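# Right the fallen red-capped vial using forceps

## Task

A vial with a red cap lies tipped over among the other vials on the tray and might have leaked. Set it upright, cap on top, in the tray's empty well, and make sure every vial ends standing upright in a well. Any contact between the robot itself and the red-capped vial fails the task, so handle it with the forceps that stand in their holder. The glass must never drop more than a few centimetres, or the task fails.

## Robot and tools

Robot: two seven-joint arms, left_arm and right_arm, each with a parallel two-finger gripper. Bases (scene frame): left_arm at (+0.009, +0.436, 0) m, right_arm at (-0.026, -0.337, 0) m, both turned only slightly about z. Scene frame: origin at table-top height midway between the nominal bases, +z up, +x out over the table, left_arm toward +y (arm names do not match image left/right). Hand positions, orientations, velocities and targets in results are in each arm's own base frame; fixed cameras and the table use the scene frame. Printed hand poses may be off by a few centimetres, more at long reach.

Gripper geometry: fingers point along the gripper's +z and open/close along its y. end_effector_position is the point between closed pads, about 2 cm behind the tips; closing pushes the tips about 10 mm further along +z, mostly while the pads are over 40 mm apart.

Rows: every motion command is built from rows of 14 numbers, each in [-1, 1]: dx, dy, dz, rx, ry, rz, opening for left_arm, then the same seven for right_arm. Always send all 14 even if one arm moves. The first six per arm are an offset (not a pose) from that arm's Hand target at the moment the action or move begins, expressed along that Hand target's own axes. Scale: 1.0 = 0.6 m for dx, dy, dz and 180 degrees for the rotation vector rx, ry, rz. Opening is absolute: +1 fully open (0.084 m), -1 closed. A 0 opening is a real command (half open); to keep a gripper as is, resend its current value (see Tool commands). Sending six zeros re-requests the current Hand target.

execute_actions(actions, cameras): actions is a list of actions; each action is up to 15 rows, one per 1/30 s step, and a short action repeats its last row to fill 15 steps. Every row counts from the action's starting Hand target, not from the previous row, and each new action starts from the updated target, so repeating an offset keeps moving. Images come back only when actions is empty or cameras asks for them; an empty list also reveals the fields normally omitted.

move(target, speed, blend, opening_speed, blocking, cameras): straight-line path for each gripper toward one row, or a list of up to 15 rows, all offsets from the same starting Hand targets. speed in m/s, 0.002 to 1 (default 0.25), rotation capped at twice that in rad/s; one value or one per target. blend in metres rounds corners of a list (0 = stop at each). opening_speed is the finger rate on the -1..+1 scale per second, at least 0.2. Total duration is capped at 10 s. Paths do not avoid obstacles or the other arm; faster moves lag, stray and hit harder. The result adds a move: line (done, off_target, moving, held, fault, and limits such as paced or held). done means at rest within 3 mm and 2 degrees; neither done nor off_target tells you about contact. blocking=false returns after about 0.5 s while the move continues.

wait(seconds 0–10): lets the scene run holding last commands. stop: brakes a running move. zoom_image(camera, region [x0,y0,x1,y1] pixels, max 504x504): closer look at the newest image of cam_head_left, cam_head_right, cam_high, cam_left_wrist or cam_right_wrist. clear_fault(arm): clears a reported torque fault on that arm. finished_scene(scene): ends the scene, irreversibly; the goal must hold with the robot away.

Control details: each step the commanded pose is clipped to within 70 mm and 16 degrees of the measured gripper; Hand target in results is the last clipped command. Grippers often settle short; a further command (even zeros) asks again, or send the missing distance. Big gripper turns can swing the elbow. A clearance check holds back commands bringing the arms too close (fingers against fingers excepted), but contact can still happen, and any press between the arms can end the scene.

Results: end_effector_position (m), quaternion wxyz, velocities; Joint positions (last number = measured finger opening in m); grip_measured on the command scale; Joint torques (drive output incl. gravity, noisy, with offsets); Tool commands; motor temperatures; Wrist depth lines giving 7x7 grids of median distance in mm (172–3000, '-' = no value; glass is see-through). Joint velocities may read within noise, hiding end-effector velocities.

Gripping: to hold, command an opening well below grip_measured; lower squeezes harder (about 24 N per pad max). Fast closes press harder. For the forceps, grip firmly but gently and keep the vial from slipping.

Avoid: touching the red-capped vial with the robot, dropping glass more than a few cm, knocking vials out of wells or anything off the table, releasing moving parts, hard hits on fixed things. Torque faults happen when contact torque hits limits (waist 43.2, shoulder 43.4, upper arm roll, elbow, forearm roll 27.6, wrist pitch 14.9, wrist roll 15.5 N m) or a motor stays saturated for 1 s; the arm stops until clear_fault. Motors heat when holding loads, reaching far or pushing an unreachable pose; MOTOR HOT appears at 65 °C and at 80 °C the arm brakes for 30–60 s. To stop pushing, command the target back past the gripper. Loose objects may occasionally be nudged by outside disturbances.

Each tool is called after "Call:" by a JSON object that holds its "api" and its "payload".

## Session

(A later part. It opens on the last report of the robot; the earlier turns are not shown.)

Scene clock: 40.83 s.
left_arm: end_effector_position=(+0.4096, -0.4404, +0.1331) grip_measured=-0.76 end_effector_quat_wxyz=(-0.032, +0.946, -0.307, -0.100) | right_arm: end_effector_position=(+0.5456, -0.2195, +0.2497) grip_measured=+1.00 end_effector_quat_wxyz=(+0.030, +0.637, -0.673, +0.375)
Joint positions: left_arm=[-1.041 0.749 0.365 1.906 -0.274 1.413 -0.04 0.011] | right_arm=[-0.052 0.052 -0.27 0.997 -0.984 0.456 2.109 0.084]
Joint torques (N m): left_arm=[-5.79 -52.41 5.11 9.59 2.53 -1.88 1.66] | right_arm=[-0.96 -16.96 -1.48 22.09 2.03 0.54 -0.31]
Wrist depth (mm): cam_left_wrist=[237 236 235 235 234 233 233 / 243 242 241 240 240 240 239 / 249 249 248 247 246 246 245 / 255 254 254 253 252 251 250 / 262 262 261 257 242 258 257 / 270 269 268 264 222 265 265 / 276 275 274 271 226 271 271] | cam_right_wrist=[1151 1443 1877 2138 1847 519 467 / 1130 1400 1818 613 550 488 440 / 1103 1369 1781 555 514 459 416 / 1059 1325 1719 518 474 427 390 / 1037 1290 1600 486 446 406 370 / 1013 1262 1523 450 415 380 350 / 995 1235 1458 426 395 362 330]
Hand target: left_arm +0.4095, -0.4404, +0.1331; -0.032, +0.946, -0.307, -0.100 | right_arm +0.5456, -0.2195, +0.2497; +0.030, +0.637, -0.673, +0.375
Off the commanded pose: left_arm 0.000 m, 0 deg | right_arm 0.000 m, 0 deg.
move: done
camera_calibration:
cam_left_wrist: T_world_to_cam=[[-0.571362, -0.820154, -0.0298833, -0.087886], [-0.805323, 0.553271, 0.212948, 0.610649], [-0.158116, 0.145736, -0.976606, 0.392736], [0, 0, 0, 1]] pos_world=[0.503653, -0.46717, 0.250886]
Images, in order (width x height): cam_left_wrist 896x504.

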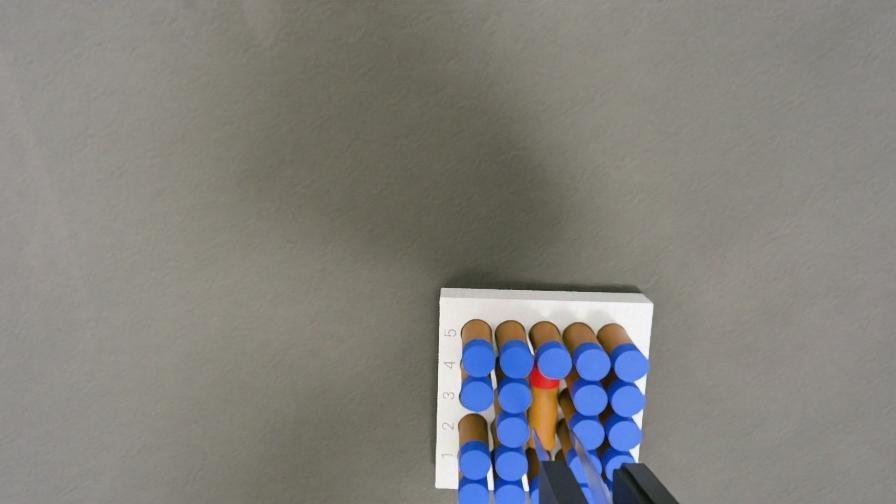

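Call:
{"api": "move", "payload": {"target": [0.012,0,0.04,0,0,0,-0.74,0,0,0,0,0,0,1], "speed": 0.04, "cameras": ["cam_left_wrist"]}}

Call:
{"api": "zoom_image", "payload": {"camera": "cam_left_wrist", "region": [450, 354, 650, 504]}}

Scene clock: 42.37 s.
left_arm: end_effector_position=(+0.4112, -0.4416, +0.1082) grip_measured=-0.76 end_effector_quat_wxyz=(-0.032, +0.946, -0.307, -0.100) | right_arm: end_effector_position=(+0.5456, -0.2195, +0.2497) grip_measured=+1.00 end_effector_quat_wxyz=(+0.030, +0.637, -0.673, +0.375)
Joint positions: left_arm=[-1.04 0.779 0.36 1.884 -0.283 1.362 -0.034 0.011] | right_arm=[-0.052 0.052 -0.27 0.997 -0.984 0.456 2.109 0.084]
Joint torques (N m): left_arm=[5.65 -40.56 1.51 9.45 -3.06 -1.82 1.53] | right_arm=[-0.21 -16.84 -0.91 22.11 1.81 0.59 -0.18]
Wrist depth (mm): cam_left_wrist=[213 213 212 212 211 210 209 / 219 218 217 217 216 215 215 / 225 224 223 222 222 221 221 / 230 229 228 228 227 226 225 / 236 235 234 231 229 231 232 / 243 242 241 222 196 237 238 / 249 248 247 245 199 244 243] | cam_right_wrist=[1149 1446 1898 2138 1847 521 467 / 1125 1405 1823 611 550 490 440 / 1108 1369 1776 554 514 458 416 / 1053 1317 1677 519 474 428 389 / 1036 1297 1600 486 446 405 371 / 1013 1269 1539 451 415 381 350 / 995 1241 1462 426 395 362 331]
Hand target: left_arm +0.4112, -0.4416, +0.1082; -0.032, +0.946, -0.307, -0.100 | right_arm +0.5456, -0.2195, +0.2497; +0.030, +0.637, -0.673, +0.375
Off the commanded pose: left_arm 0.000 m, 0 deg | right_arm 0.000 m, 0 deg.
move: done
camera_calibration:
cam_left_wrist: T_world_to_cam=[[-0.571349, -0.820166, -0.0298032, -0.0887305], [-0.805332, 0.553279, 0.212894, 0.617924], [-0.158119, 0.145638, -0.976621, 0.368805], [0, 0, 0, 1]] pos_world=[0.505253, -0.46837, 0.225986]
Images, in order (width x height): cam_left_wrist 896x504.

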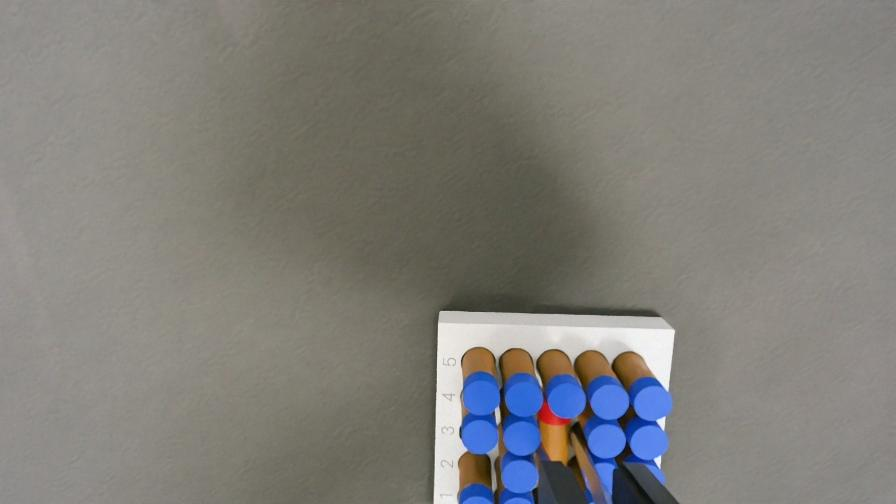

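Scaled by 2.520 from the camera's 896x504 image, which has a finer 1280x720 frame.

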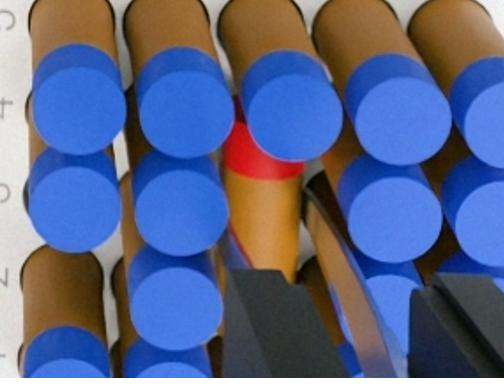

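Call:
{"api": "move", "payload": {"target": [0,0,0,0,0,0,-0.85,0,0,0,0,0,0,1], "opening_speed": 0.2, "cameras": ["cam_left_wrist"]}}

Call:
{"api": "zoom_image", "payload": {"camera": "cam_left_wrist", "region": [450, 354, 650, 504]}}

Scene clock: 43.37 s.
left_arm: end_effector_position=(+0.4112, -0.4416, +0.1082) grip_measured=-0.84 end_effector_quat_wxyz=(-0.032, +0.946, -0.307, -0.100) | right_arm: end_effector_position=(+0.5456, -0.2195, +0.2497) grip_measured=+1.00 end_effector_quat_wxyz=(+0.030, +0.637, -0.673, +0.375)
Joint positions: left_arm=[-1.04 0.779 0.36 1.884 -0.283 1.362 -0.034 0.007] | right_arm=[-0.052 0.052 -0.27 0.997 -0.984 0.456 2.109 0.084]
Joint torques (N m): left_arm=[5.84 -40.5 1.51 9.55 -3 -1.81 1.61] | right_arm=[-0.2 -16.8 -0.69 22.2 1.86 0.66 -0.11]
Wrist depth (mm): cam_left_wrist=[213 212 212 211 211 210 209 / 218 218 217 217 216 215 215 / 225 224 223 222 222 221 220 / 229 229 228 227 227 226 225 / 236 235 234 231 229 231 231 / 243 242 241 222 196 237 238 / 249 248 247 246 198 244 243] | cam_right_wrist=[1151 1437 1898 2145 1872 521 465 / 1126 1397 1823 610 549 489 440 / 1107 1366 1790 555 512 460 416 / 1050 1330 1690 517 474 427 389 / 1036 1295 1604 487 446 405 370 / 1020 1264 1539 451 415 380 350 / 994 1233 1455 426 395 362 330]
Hand target: left_arm +0.4112, -0.4416, +0.1082; -0.032, +0.946, -0.307, -0.100 | right_arm +0.5456, -0.2195, +0.2497; +0.030, +0.637, -0.673, +0.375
Off the commanded pose: left_arm 0.000 m, 0 deg | right_arm 0.000 m, 0 deg.
move: done
camera_calibration:
cam_left_wrist: T_world_to_cam=[[-0.571362, -0.820154, -0.0298833, -0.088703], [-0.805323, 0.553271, 0.212948, 0.617926], [-0.158116, 0.145736, -0.976606, 0.368749], [0, 0, 0, 1]] pos_world=[0.505253, -0.46837, 0.225886]
Images, in order (width x height): cam_left_wrist 896x504.

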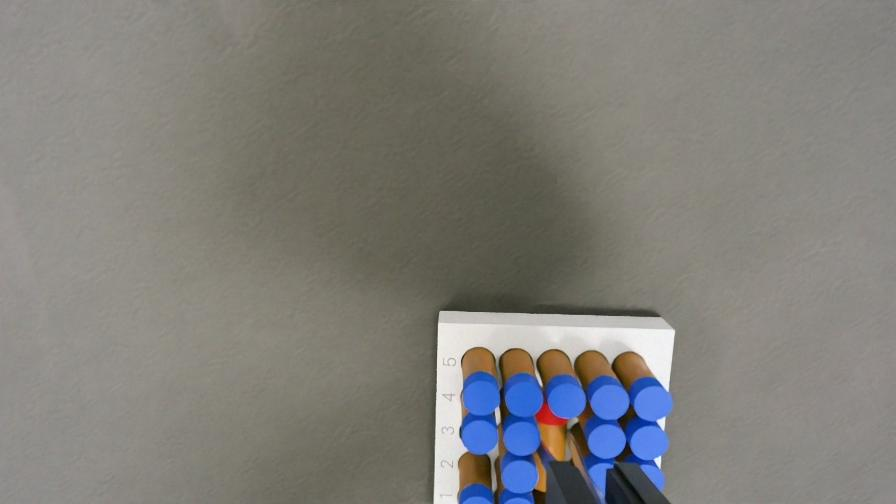

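Scaled by 2.520 from the camera's 896x504 image, which has a finer 1280x720 frame.

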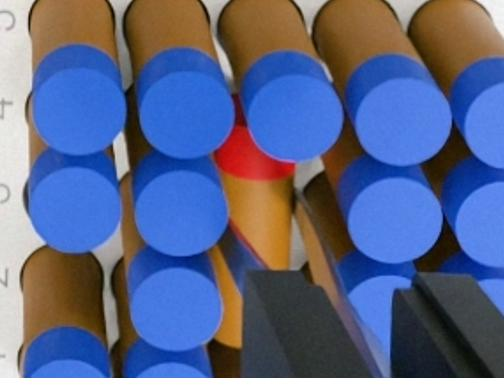

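Call:
{"api": "move", "payload": {"target": [0,0,0,0,0,0,-0.9,0,0,0,0,0,0,1], "opening_speed": 0.2}}

Call:
{"api": "move", "payload": {"target": [-0.007,0,-0.0326,0,0,0,-0.9,0,0,0,0,0,0,1], "speed": 0.05, "cameras": ["cam_left_wrist","cam_high"]}}

Call:
{"api": "zoom_image", "payload": {"camera": "cam_left_wrist", "region": [450, 354, 650, 504]}}

Call:
{"api": "zoom_image", "payload": {"camera": "cam_high", "region": [430, 245, 510, 310]}}

Scene clock: 44.17 s.
left_arm: end_effector_position=(+0.4112, -0.4416, +0.1082) grip_measured=-0.84 end_effector_quat_wxyz=(-0.032, +0.946, -0.307, -0.100) | right_arm: end_effector_position=(+0.5456, -0.2195, +0.2497) grip_measured=+1.00 end_effector_quat_wxyz=(+0.030, +0.637, -0.673, +0.375)
Joint positions: left_arm=[-1.04 0.779 0.36 1.884 -0.283 1.362 -0.034 0.007] | right_arm=[-0.052 0.052 -0.27 0.997 -0.984 0.456 2.109 0.084]
Joint torques (N m): left_arm=[5.77 -40.65 1.48 9.56 -2.96 -1.76 1.64] | right_arm=[0.26 -17.08 -0.34 22.11 1.97 0.57 -0.05]
Wrist depth (mm): cam_left_wrist=[213 213 212 211 211 210 209 / 219 218 217 217 216 215 214 / 224 224 223 223 222 221 220 / 229 229 228 228 227 226 225 / 236 235 234 231 229 231 231 / 243 242 241 222 196 237 238 / 248 248 247 246 198 244 244] | cam_right_wrist=[1149 1446 1919 2151 1857 522 466 / 1126 1397 1828 613 550 489 440 / 1101 1372 1776 555 513 460 416 / 1051 1325 1694 518 474 428 390 / 1039 1285 1604 486 446 405 371 / 1013 1262 1519 451 415 380 349 / 991 1233 1458 426 395 362 331]
Hand target: left_arm +0.4112, -0.4416, +0.1082; -0.032, +0.946, -0.307, -0.100 | right_arm +0.5456, -0.2195, +0.2497; +0.030, +0.637, -0.673, +0.375
Off the commanded pose: left_arm 0.000 m, 0 deg | right_arm 0.000 m, 0 deg.
move: done

Scene clock: 44.97 s.
left_arm: end_effector_position=(+0.4112, -0.4416, +0.1282) grip_measured=-0.84 end_effector_quat_wxyz=(-0.032, +0.946, -0.307, -0.100) | right_arm: end_effector_position=(+0.5456, -0.2195, +0.2497) grip_measured=+1.00 end_effector_quat_wxyz=(+0.030, +0.637, -0.673, +0.375)
Joint positions: left_arm=[-1.038 0.761 0.364 1.912 -0.277 1.407 -0.039 0.007] | right_arm=[-0.052 0.052 -0.27 0.997 -0.984 0.456 2.109 0.084]
Joint torques (N m): left_arm=[5.89 -52.95 5.19 14.42 2.58 -0.2 -1.82] | right_arm=[0.56 -17.09 0.02 22.19 2.01 0.57 0.1]
Wrist depth (mm): cam_left_wrist=[232 231 231 230 229 229 228 / 238 237 236 236 234 234 234 / 244 243 243 242 241 241 240 / 250 249 248 248 247 246 245 / 257 256 255 251 237 253 252 / 264 263 262 249 216 260 259 / 271 270 269 266 220 266 265] | cam_right_wrist=[1151 1446 1908 2158 1842 522 467 / 1128 1405 1823 611 550 490 440 / 1100 1361 1767 553 514 459 416 / 1051 1332 1686 518 474 427 389 / 1036 1288 1596 486 446 404 371 / 1017 1271 1526 450 416 380 349 / 990 1237 1468 426 396 361 331]
Hand target: left_arm +0.4112, -0.4416, +0.1282; -0.032, +0.946, -0.307, -0.100 | right_arm +0.5456, -0.2195, +0.2497; +0.030, +0.637, -0.673, +0.375
Off the commanded pose: left_arm 0.000 m, 0 deg | right_arm 0.000 m, 0 deg.
move: done
camera_calibration:
cam_left_wrist: T_world_to_cam=[[-0.571364, -0.820152, -0.0298848, -0.0881034], [-0.805318, 0.553269, 0.212969, 0.613659], [-0.158132, 0.145749, -0.976602, 0.388294], [0, 0, 0, 1]] pos_world=[0.505253, -0.46837, 0.245886]
Images, in order (width x height): cam_high 896x504, cam_left_wrist 896x504.

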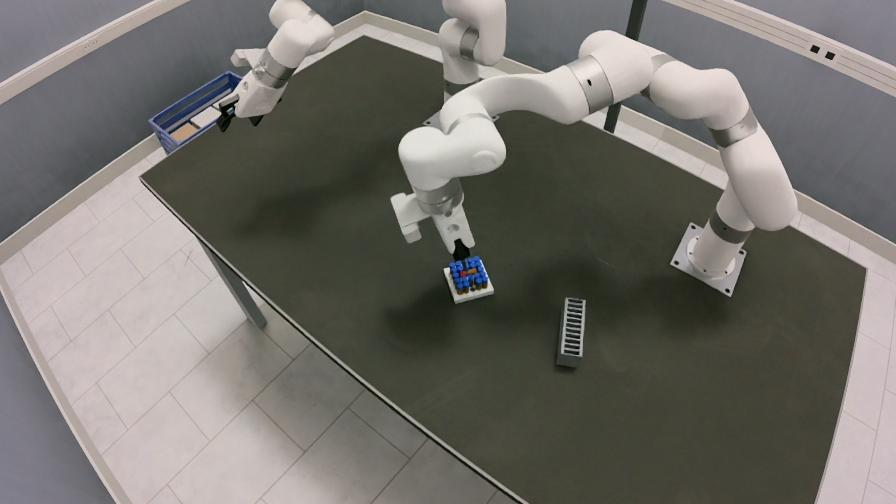

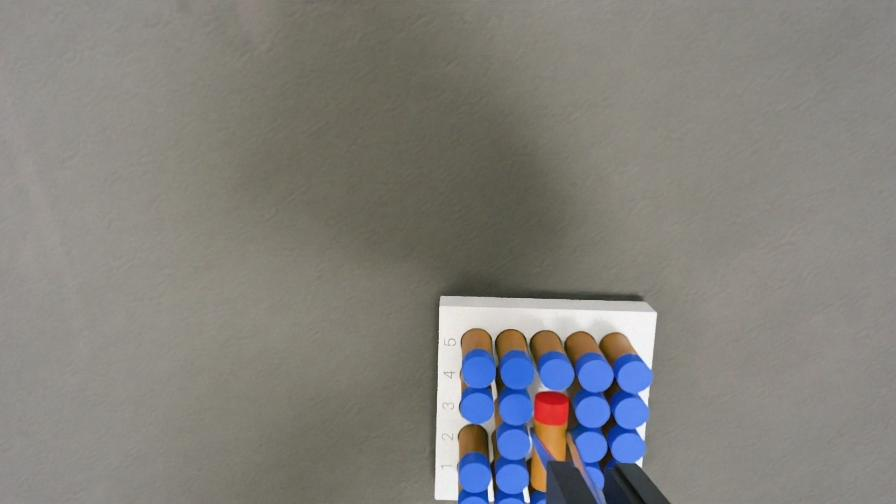

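Scaled by 2.520 from the camera's 896x504 image, which has a finer 1280x720 frame.

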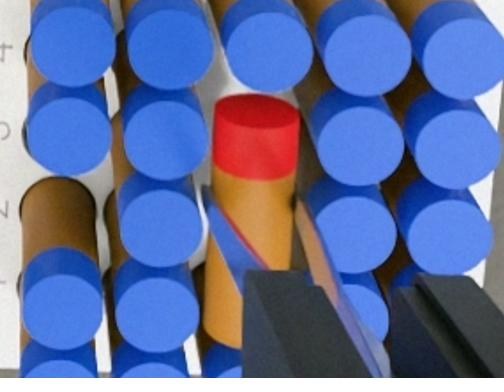

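Scaled by 6.300 from the camera's 896x504 image, which has a finer 1280x720 frame.

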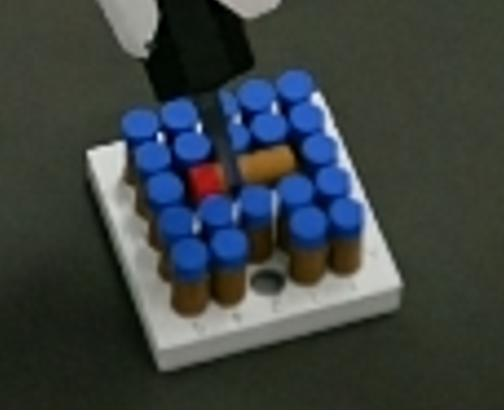

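Call:
{"api": "move", "payload": {"target": [[-0.0243,0,-0.114,0,0,0,-0.9,0,0,0,0,0,0,1],[-0.0917,-0.1577,-0.0517,-0.2614,0.412,0.4034,-0.9,0,0,0,0,0,0,1]], "blend": 0.02, "speed": 0.2, "cameras": ["cam_left_wrist","cam_high"]}}

Call:
{"api": "zoom_image", "payload": {"camera": "cam_left_wrist", "region": [400, 254, 750, 504]}}

Call:
{"api": "zoom_image", "payload": {"camera": "cam_high", "region": [400, 170, 560, 310]}}

Scene clock: 51.73 s.
left_arm: end_effector_position=(+0.4285, -0.3372, +0.1699) grip_measured=-0.84 end_effector_quat_wxyz=(-0.531, -0.417, +0.656, -0.338) | right_arm: end_effector_position=(+0.5456, -0.2195, +0.2497) grip_measured=+1.00 end_effector_quat_wxyz=(+0.030, +0.637, -0.673, +0.375)
Joint positions: left_arm=[-0.343 0.598 0.159 1.329 -1.324 1.629 2.447 0.007] | right_arm=[-0.052 0.052 -0.27 0.997 -0.984 0.456 2.109 0.084]
Joint torques (N m): left_arm=[5.82 -34.23 -1.67 12.75 1.12 1.75 1.59] | right_arm=[2.28 -16.99 1.29 22.11 1.97 0.48 0.5]
Wrist depth (mm): cam_left_wrist=[2119 603 2448 2604 2851 639 1919 / 2158 640 2501 2644 2923 646 1914 / 2206 2340 2538 2738 - 679 2026 / 2235 2381 2528 1222 1239 685 2099 / 758 840 843 850 855 711 1974 / 560 601 601 606 571 613 615 / 465 467 469 473 474 475 476] | cam_right_wrist=[1151 1449 1893 2145 1877 522 467 / 1126 1411 1818 611 551 489 440 / 1107 1375 1799 554 513 460 417 / 1053 1312 1715 519 474 427 390 / 1034 1285 1619 484 446 405 372 / 1013 1264 1516 450 415 379 350 / 994 1237 1446 426 395 362 330]
Hand target: left_arm +0.4285, -0.3372, +0.1699; -0.531, -0.417, +0.656, -0.338 | right_arm +0.5456, -0.2195, +0.2497; +0.030, +0.637, -0.673, +0.375
Off the commanded pose: left_arm 0.000 m, 0 deg | right_arm 0.000 m, 0 deg.
move: done
camera_calibration:
cam_left_wrist: T_world_to_cam=[[-0.918191, 0.395676, 0.0191416, 0.55894], [0.0667843, 0.202244, -0.977055, 0.271181], [-0.390469, -0.895845, -0.212124, 0.0350362], [0, 0, 0, 1]] pos_world=[0.508783, -0.244617, 0.261692]
Images, in order (width x height): cam_high 896x504, cam_left_wrist 896x504.

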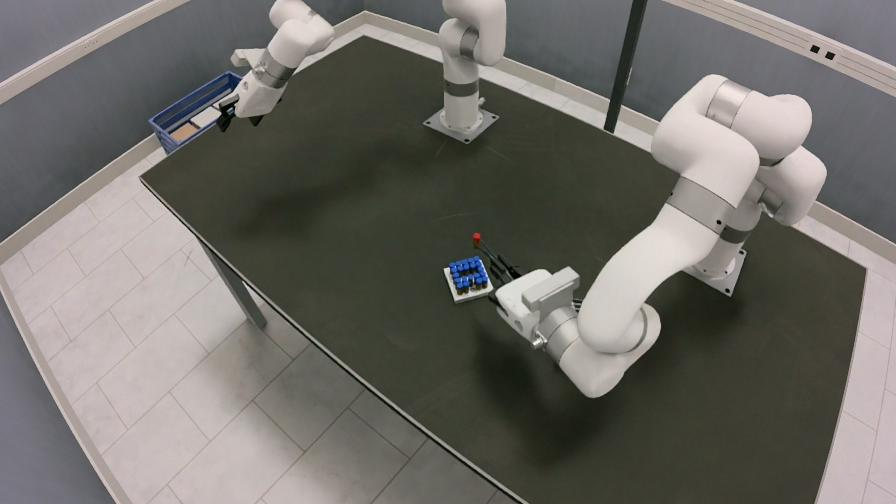

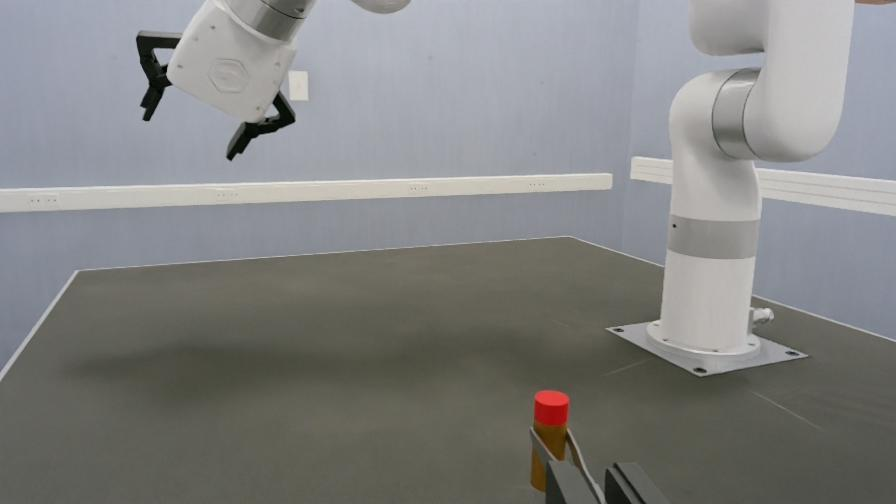

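Scaled by 1.440 from the camera's 896x504 image, which has a finer 1280x720 frame.

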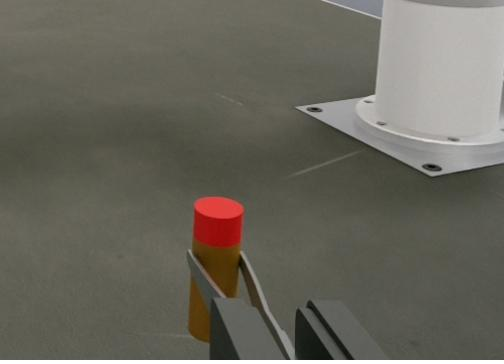

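Scaled by 3.150 from the camera's 896x504 image, which has a finer 1280x720 frame.

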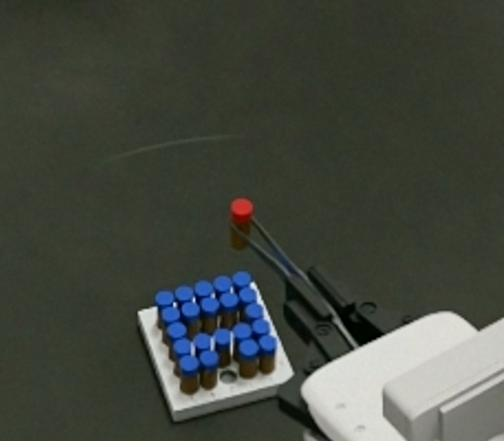

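Call:
{"api": "zoom_image", "payload": {"camera": "cam_left_wrist", "region": [500, 374, 620, 504]}}

Call:
{"api": "zoom_image", "payload": {"camera": "cam_high", "region": [460, 225, 500, 260]}}

Scaled by 3.877 from the camera's 896x504 image, which has a finer 1280x720 frame.

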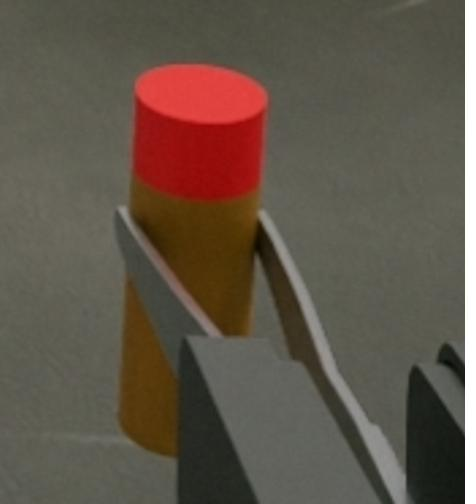

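Scaled by 12.600 from the camera's 896x504 image, which has a finer 1280x720 frame.

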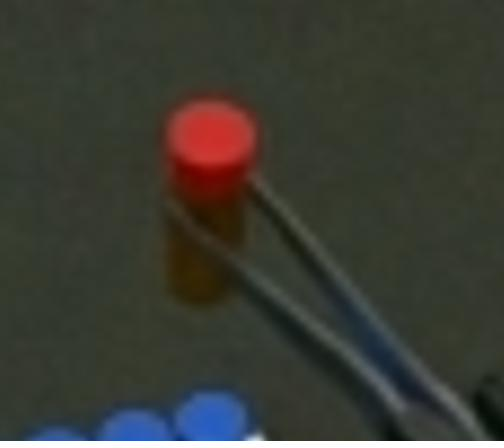

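Call:
{"api": "move", "payload": {"target": [-0.1038,-0.0193,-0.0115,0,0,0,-0.9,0,0,0,0,0,0,1], "speed": 0.12, "cameras": ["cam_left_wrist","cam_high","cam_head_left","cam_head_right"]}}

Call:
{"api": "zoom_image", "payload": {"camera": "cam_left_wrist", "region": [420, 304, 670, 504]}}

Call:
{"api": "zoom_image", "payload": {"camera": "cam_high", "region": [440, 245, 500, 305]}}

Call:
{"api": "zoom_image", "payload": {"camera": "cam_head_left", "region": [410, 270, 470, 330]}}

Call:
{"api": "zoom_image", "payload": {"camera": "cam_head_right", "region": [420, 270, 480, 330]}}

Scene clock: 53.80 s.
left_arm: end_effector_position=(+0.4474, -0.3243, +0.1104) grip_measured=-0.84 end_effector_quat_wxyz=(-0.531, -0.417, +0.656, -0.338) | right_arm: end_effector_position=(+0.5456, -0.2195, +0.2497) grip_measured=+1.00 end_effector_quat_wxyz=(+0.030, +0.637, -0.673, +0.375)
Joint positions: left_arm=[-0.309 0.77 0.16 1.437 -1.32 1.639 2.518 0.007] | right_arm=[-0.052 0.052 -0.27 0.997 -0.984 0.456 2.109 0.084]
Joint torques (N m): left_arm=[5.41 -36.84 -1.72 12.3 0.89 1.79 1.58] | right_arm=[2.25 -16.85 1.13 22.24 1.83 0.53 0.59]
Wrist depth (mm): cam_left_wrist=[2132 640 2422 2614 2851 673 595 / 2185 2309 2483 2717 - 681 2026 / 2206 2372 2575 2738 - 691 2106 / 2206 925 936 943 956 709 2050 / 590 647 652 657 603 665 673 / 461 434 465 468 470 473 476 / 360 361 363 385 366 367 369] | cam_right_wrist=[1155 1449 1888 2125 1882 520 468 / 1126 1402 1813 611 551 490 441 / 1107 1364 1772 554 513 459 416 / 1054 1315 1698 519 473 427 390 / 1031 1292 1615 485 446 404 371 / 1014 1264 1533 451 415 379 350 / 997 1228 1465 426 395 362 331]
Hand target: left_arm +0.4474, -0.3243, +0.1104; -0.531, -0.417, +0.656, -0.338 | right_arm +0.5456, -0.2195, +0.2497; +0.030, +0.637, -0.673, +0.375
Off the commanded pose: left_arm 0.000 m, 0 deg | right_arm 0.000 m, 0 deg.
move: done
camera_calibration:
cam_left_wrist: T_world_to_cam=[[-0.918185, 0.395694, 0.0190523, 0.572348], [0.0668679, 0.202207, -0.977057, 0.209123], [-0.390469, -0.895845, -0.212123, 0.0413509], [0, 0, 0, 1]] pos_world=[0.527683, -0.231717, 0.202192]
Images, in order (width x height): cam_head_left 896x504, cam_head_right 896x504, cam_high 896x504, cam_left_wrist 896x504.

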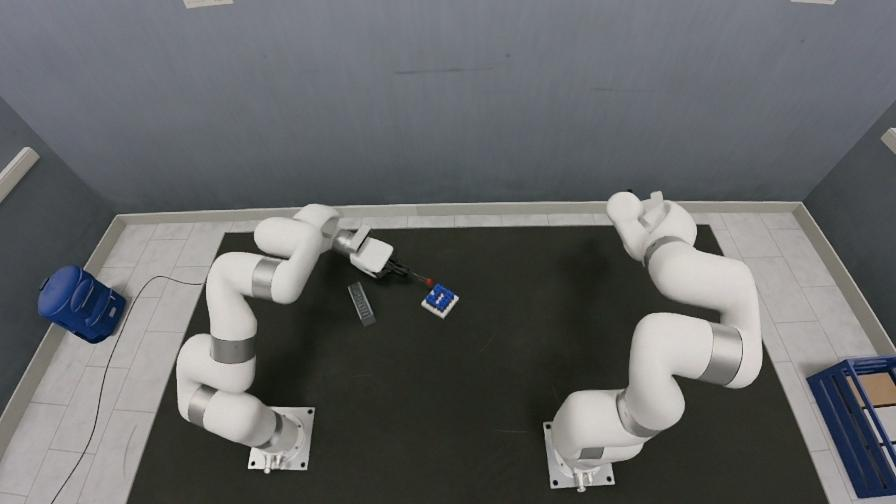

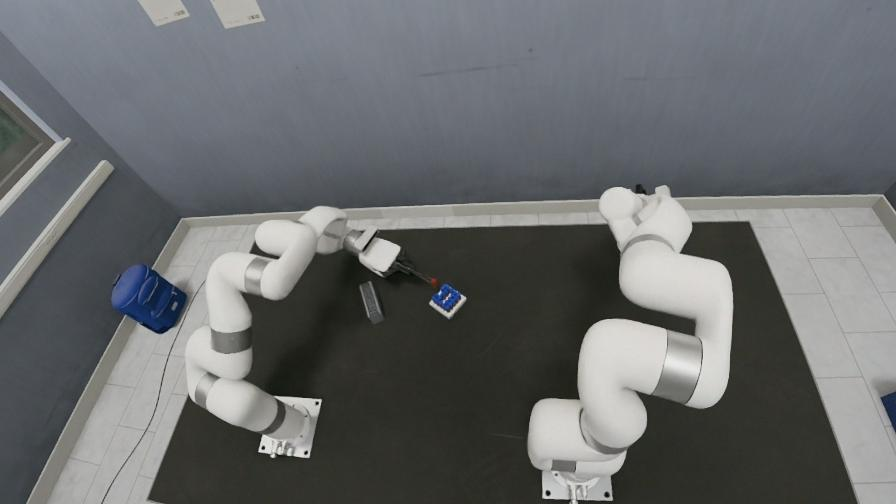

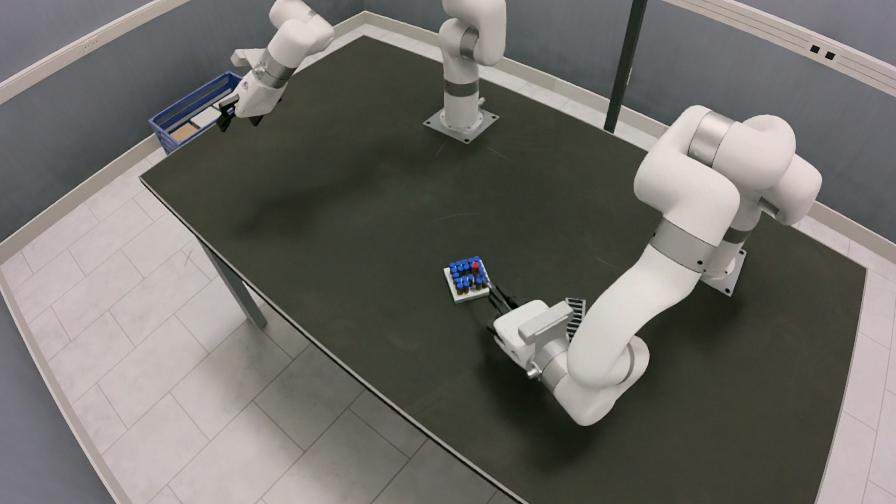

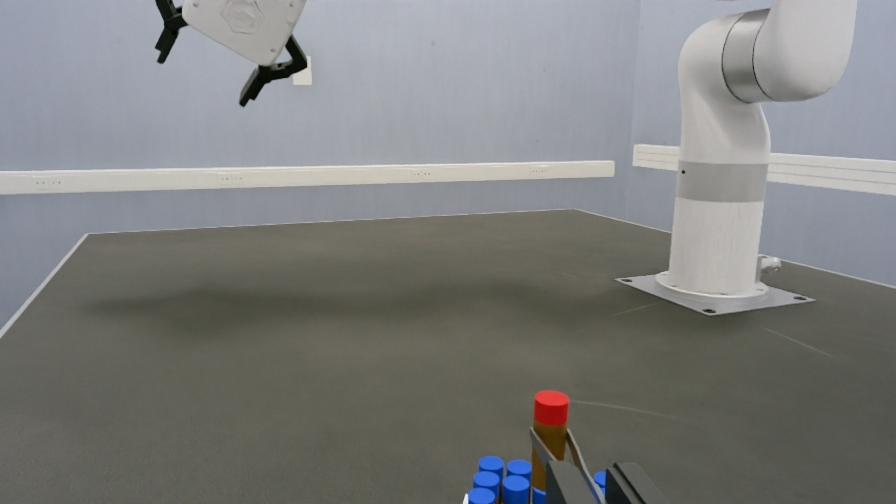

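Scaled by 2.016 from the camera's 896x504 image, which has a finer 1280x720 frame.

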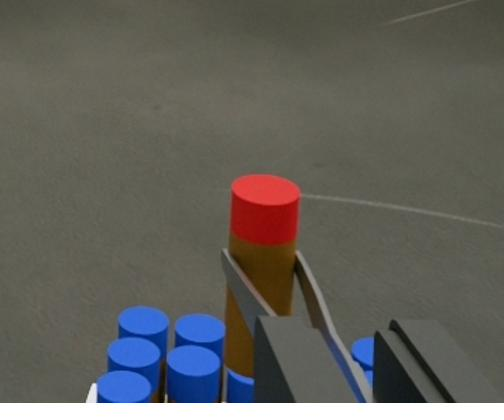

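Scaled by 8.400 from the camera's 896x504 image, which has a finer 1280x720 frame.

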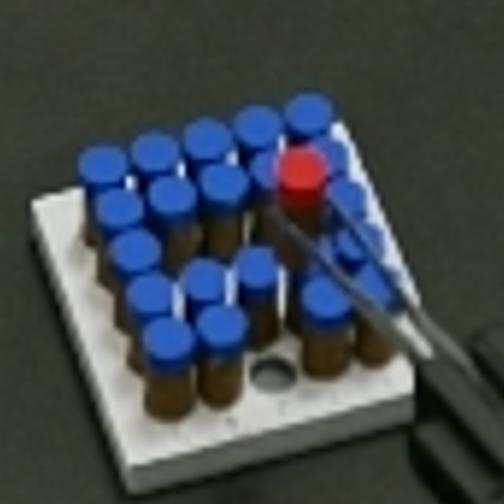

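Scaled by 8.400 from the camera's 896x504 image, which has a finer 1280x720 frame.

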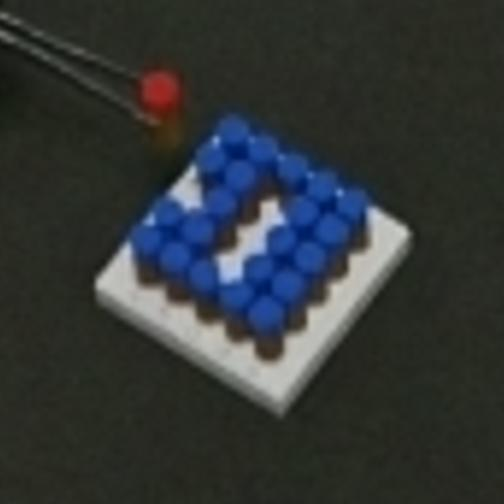

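Scaled by 8.400 from the camera's 896x504 image, which has a finer 1280x720 frame.

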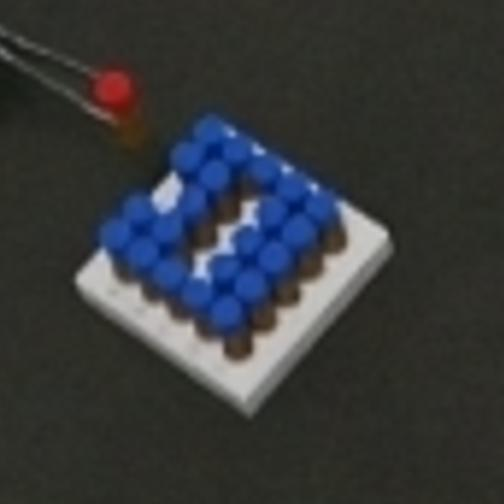

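Call:
{"api": "move", "payload": {"target": [-0.0322,-0.0023,0.009,0,0,0,-0.9,0,0,0,0,0,0,1], "speed": 0.08, "cameras": ["cam_left_wrist","cam_high","cam_head_left"]}}

Call:
{"api": "zoom_image", "payload": {"camera": "cam_left_wrist", "region": [440, 364, 640, 504]}}

Call:
{"api": "zoom_image", "payload": {"camera": "cam_high", "region": [440, 250, 495, 305]}}

Call:
{"api": "zoom_image", "payload": {"camera": "cam_head_left", "region": [415, 275, 465, 325]}}

Scene clock: 56.57 s.
left_arm: end_effector_position=(+0.4481, -0.3261, +0.0904) grip_measured=-0.84 end_effector_quat_wxyz=(-0.531, -0.417, +0.656, -0.338) | right_arm: end_effector_position=(+0.5456, -0.2195, +0.2497) grip_measured=+1.00 end_effector_quat_wxyz=(+0.030, +0.637, -0.673, +0.375)
Joint positions: left_arm=[-0.309 0.819 0.155 1.459 -1.327 1.63 2.541 0.007] | right_arm=[-0.052 0.052 -0.27 0.997 -0.984 0.456 2.109 0.084]
Joint torques (N m): left_arm=[5.49 -37.25 -1.66 11.98 -4.32 -0.04 1.65] | right_arm=[2.2 -17.13 1.18 22.13 1.71 0.69 0.53]
Wrist depth (mm): cam_left_wrist=[2125 2220 2431 2614 2828 647 596 / 2199 2294 2528 2727 2948 683 2020 / 2206 2348 2519 2717 - 689 2119 / 828 835 845 850 861 711 1979 / 578 531 587 592 545 601 606 / 414 417 419 422 425 398 430 / 324 326 326 347 275 331 332] | cam_right_wrist=[1145 1446 1877 2145 1862 520 467 / 1125 1400 1823 610 548 489 440 / 1103 1366 1785 555 514 460 417 / 1053 1325 1694 519 473 427 389 / 1043 1290 1607 486 446 405 370 / 1016 1273 1519 451 416 380 350 / 997 1237 1458 426 395 362 331]
Hand target: left_arm +0.4481, -0.3261, +0.0904; -0.531, -0.417, +0.656, -0.338 | right_arm +0.5456, -0.2195, +0.2497; +0.030, +0.637, -0.673, +0.375
Off the commanded pose: left_arm 0.000 m, 0 deg | right_arm 0.000 m, 0 deg.
move: done
camera_calibration:
cam_left_wrist: T_world_to_cam=[[-0.918191, 0.395676, 0.0191416, 0.574029], [0.0667843, 0.202244, -0.977055, 0.189834], [-0.390469, -0.895845, -0.212124, 0.0358378], [0, 0, 0, 1]] pos_world=[0.528383, -0.233417, 0.182092]
Images, in order (width x height): cam_head_left 896x504, cam_high 896x504, cam_left_wrist 896x504.

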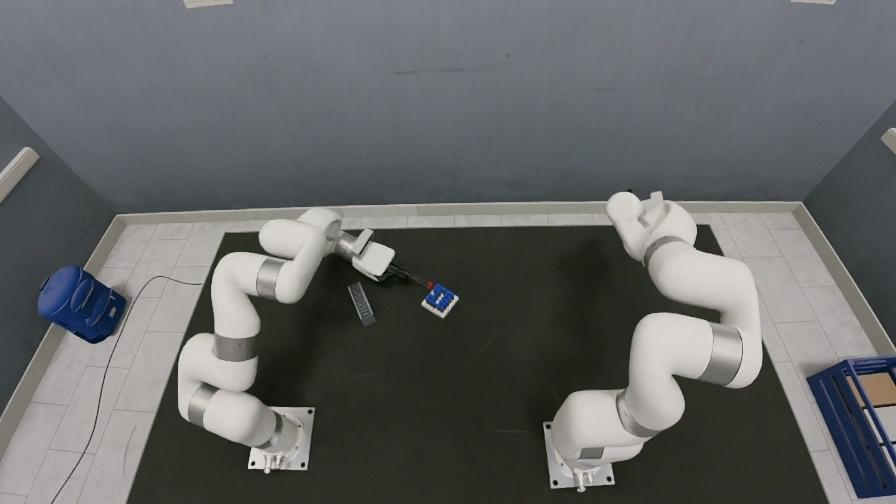

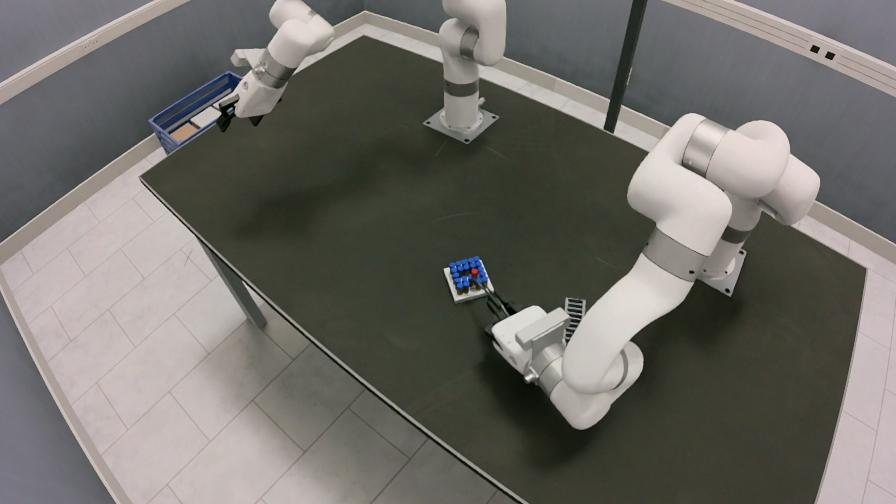

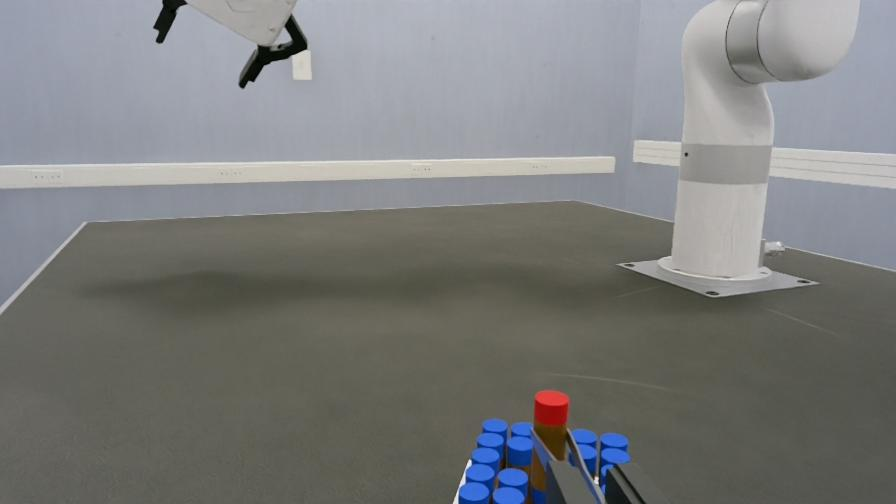

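Scaled by 2.520 from the camera's 896x504 image, which has a finer 1280x720 frame.

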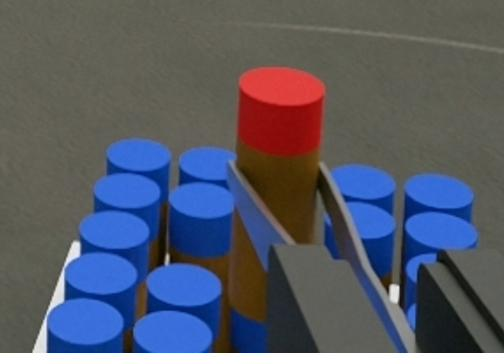

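Scaled by 9.164 from the camera's 896x504 image, which has a finer 1280x720 frame.

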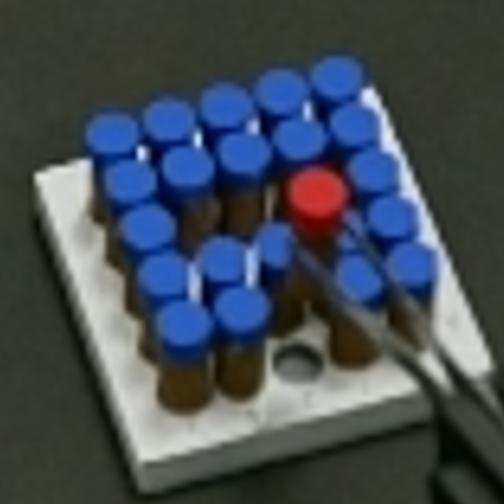

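Scaled by 10.080 from the camera's 896x504 image, which has a finer 1280x720 frame.

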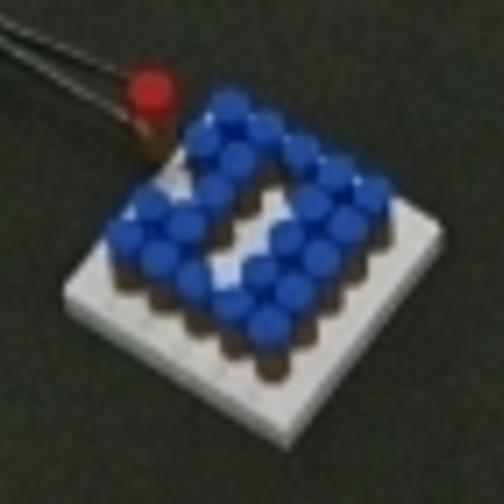

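Call:
{"api": "zoom_image", "payload": {"camera": "cam_left_wrist", "region": [460, 384, 580, 504]}}

Call:
{"api": "zoom_image", "payload": {"camera": "cam_high", "region": [455, 260, 495, 300]}}

Scaled by 4.200 from the camera's 896x504 image, which has a finer 1280x720 frame.

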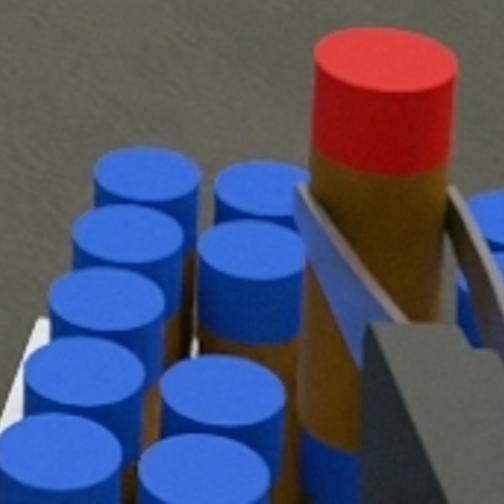

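Scaled by 12.600 from the camera's 896x504 image, which has a finer 1280x720 frame.

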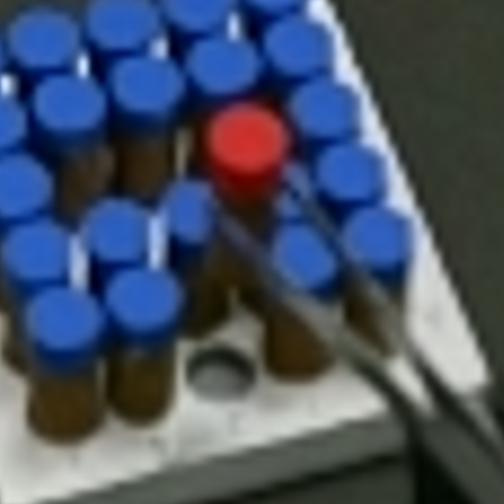

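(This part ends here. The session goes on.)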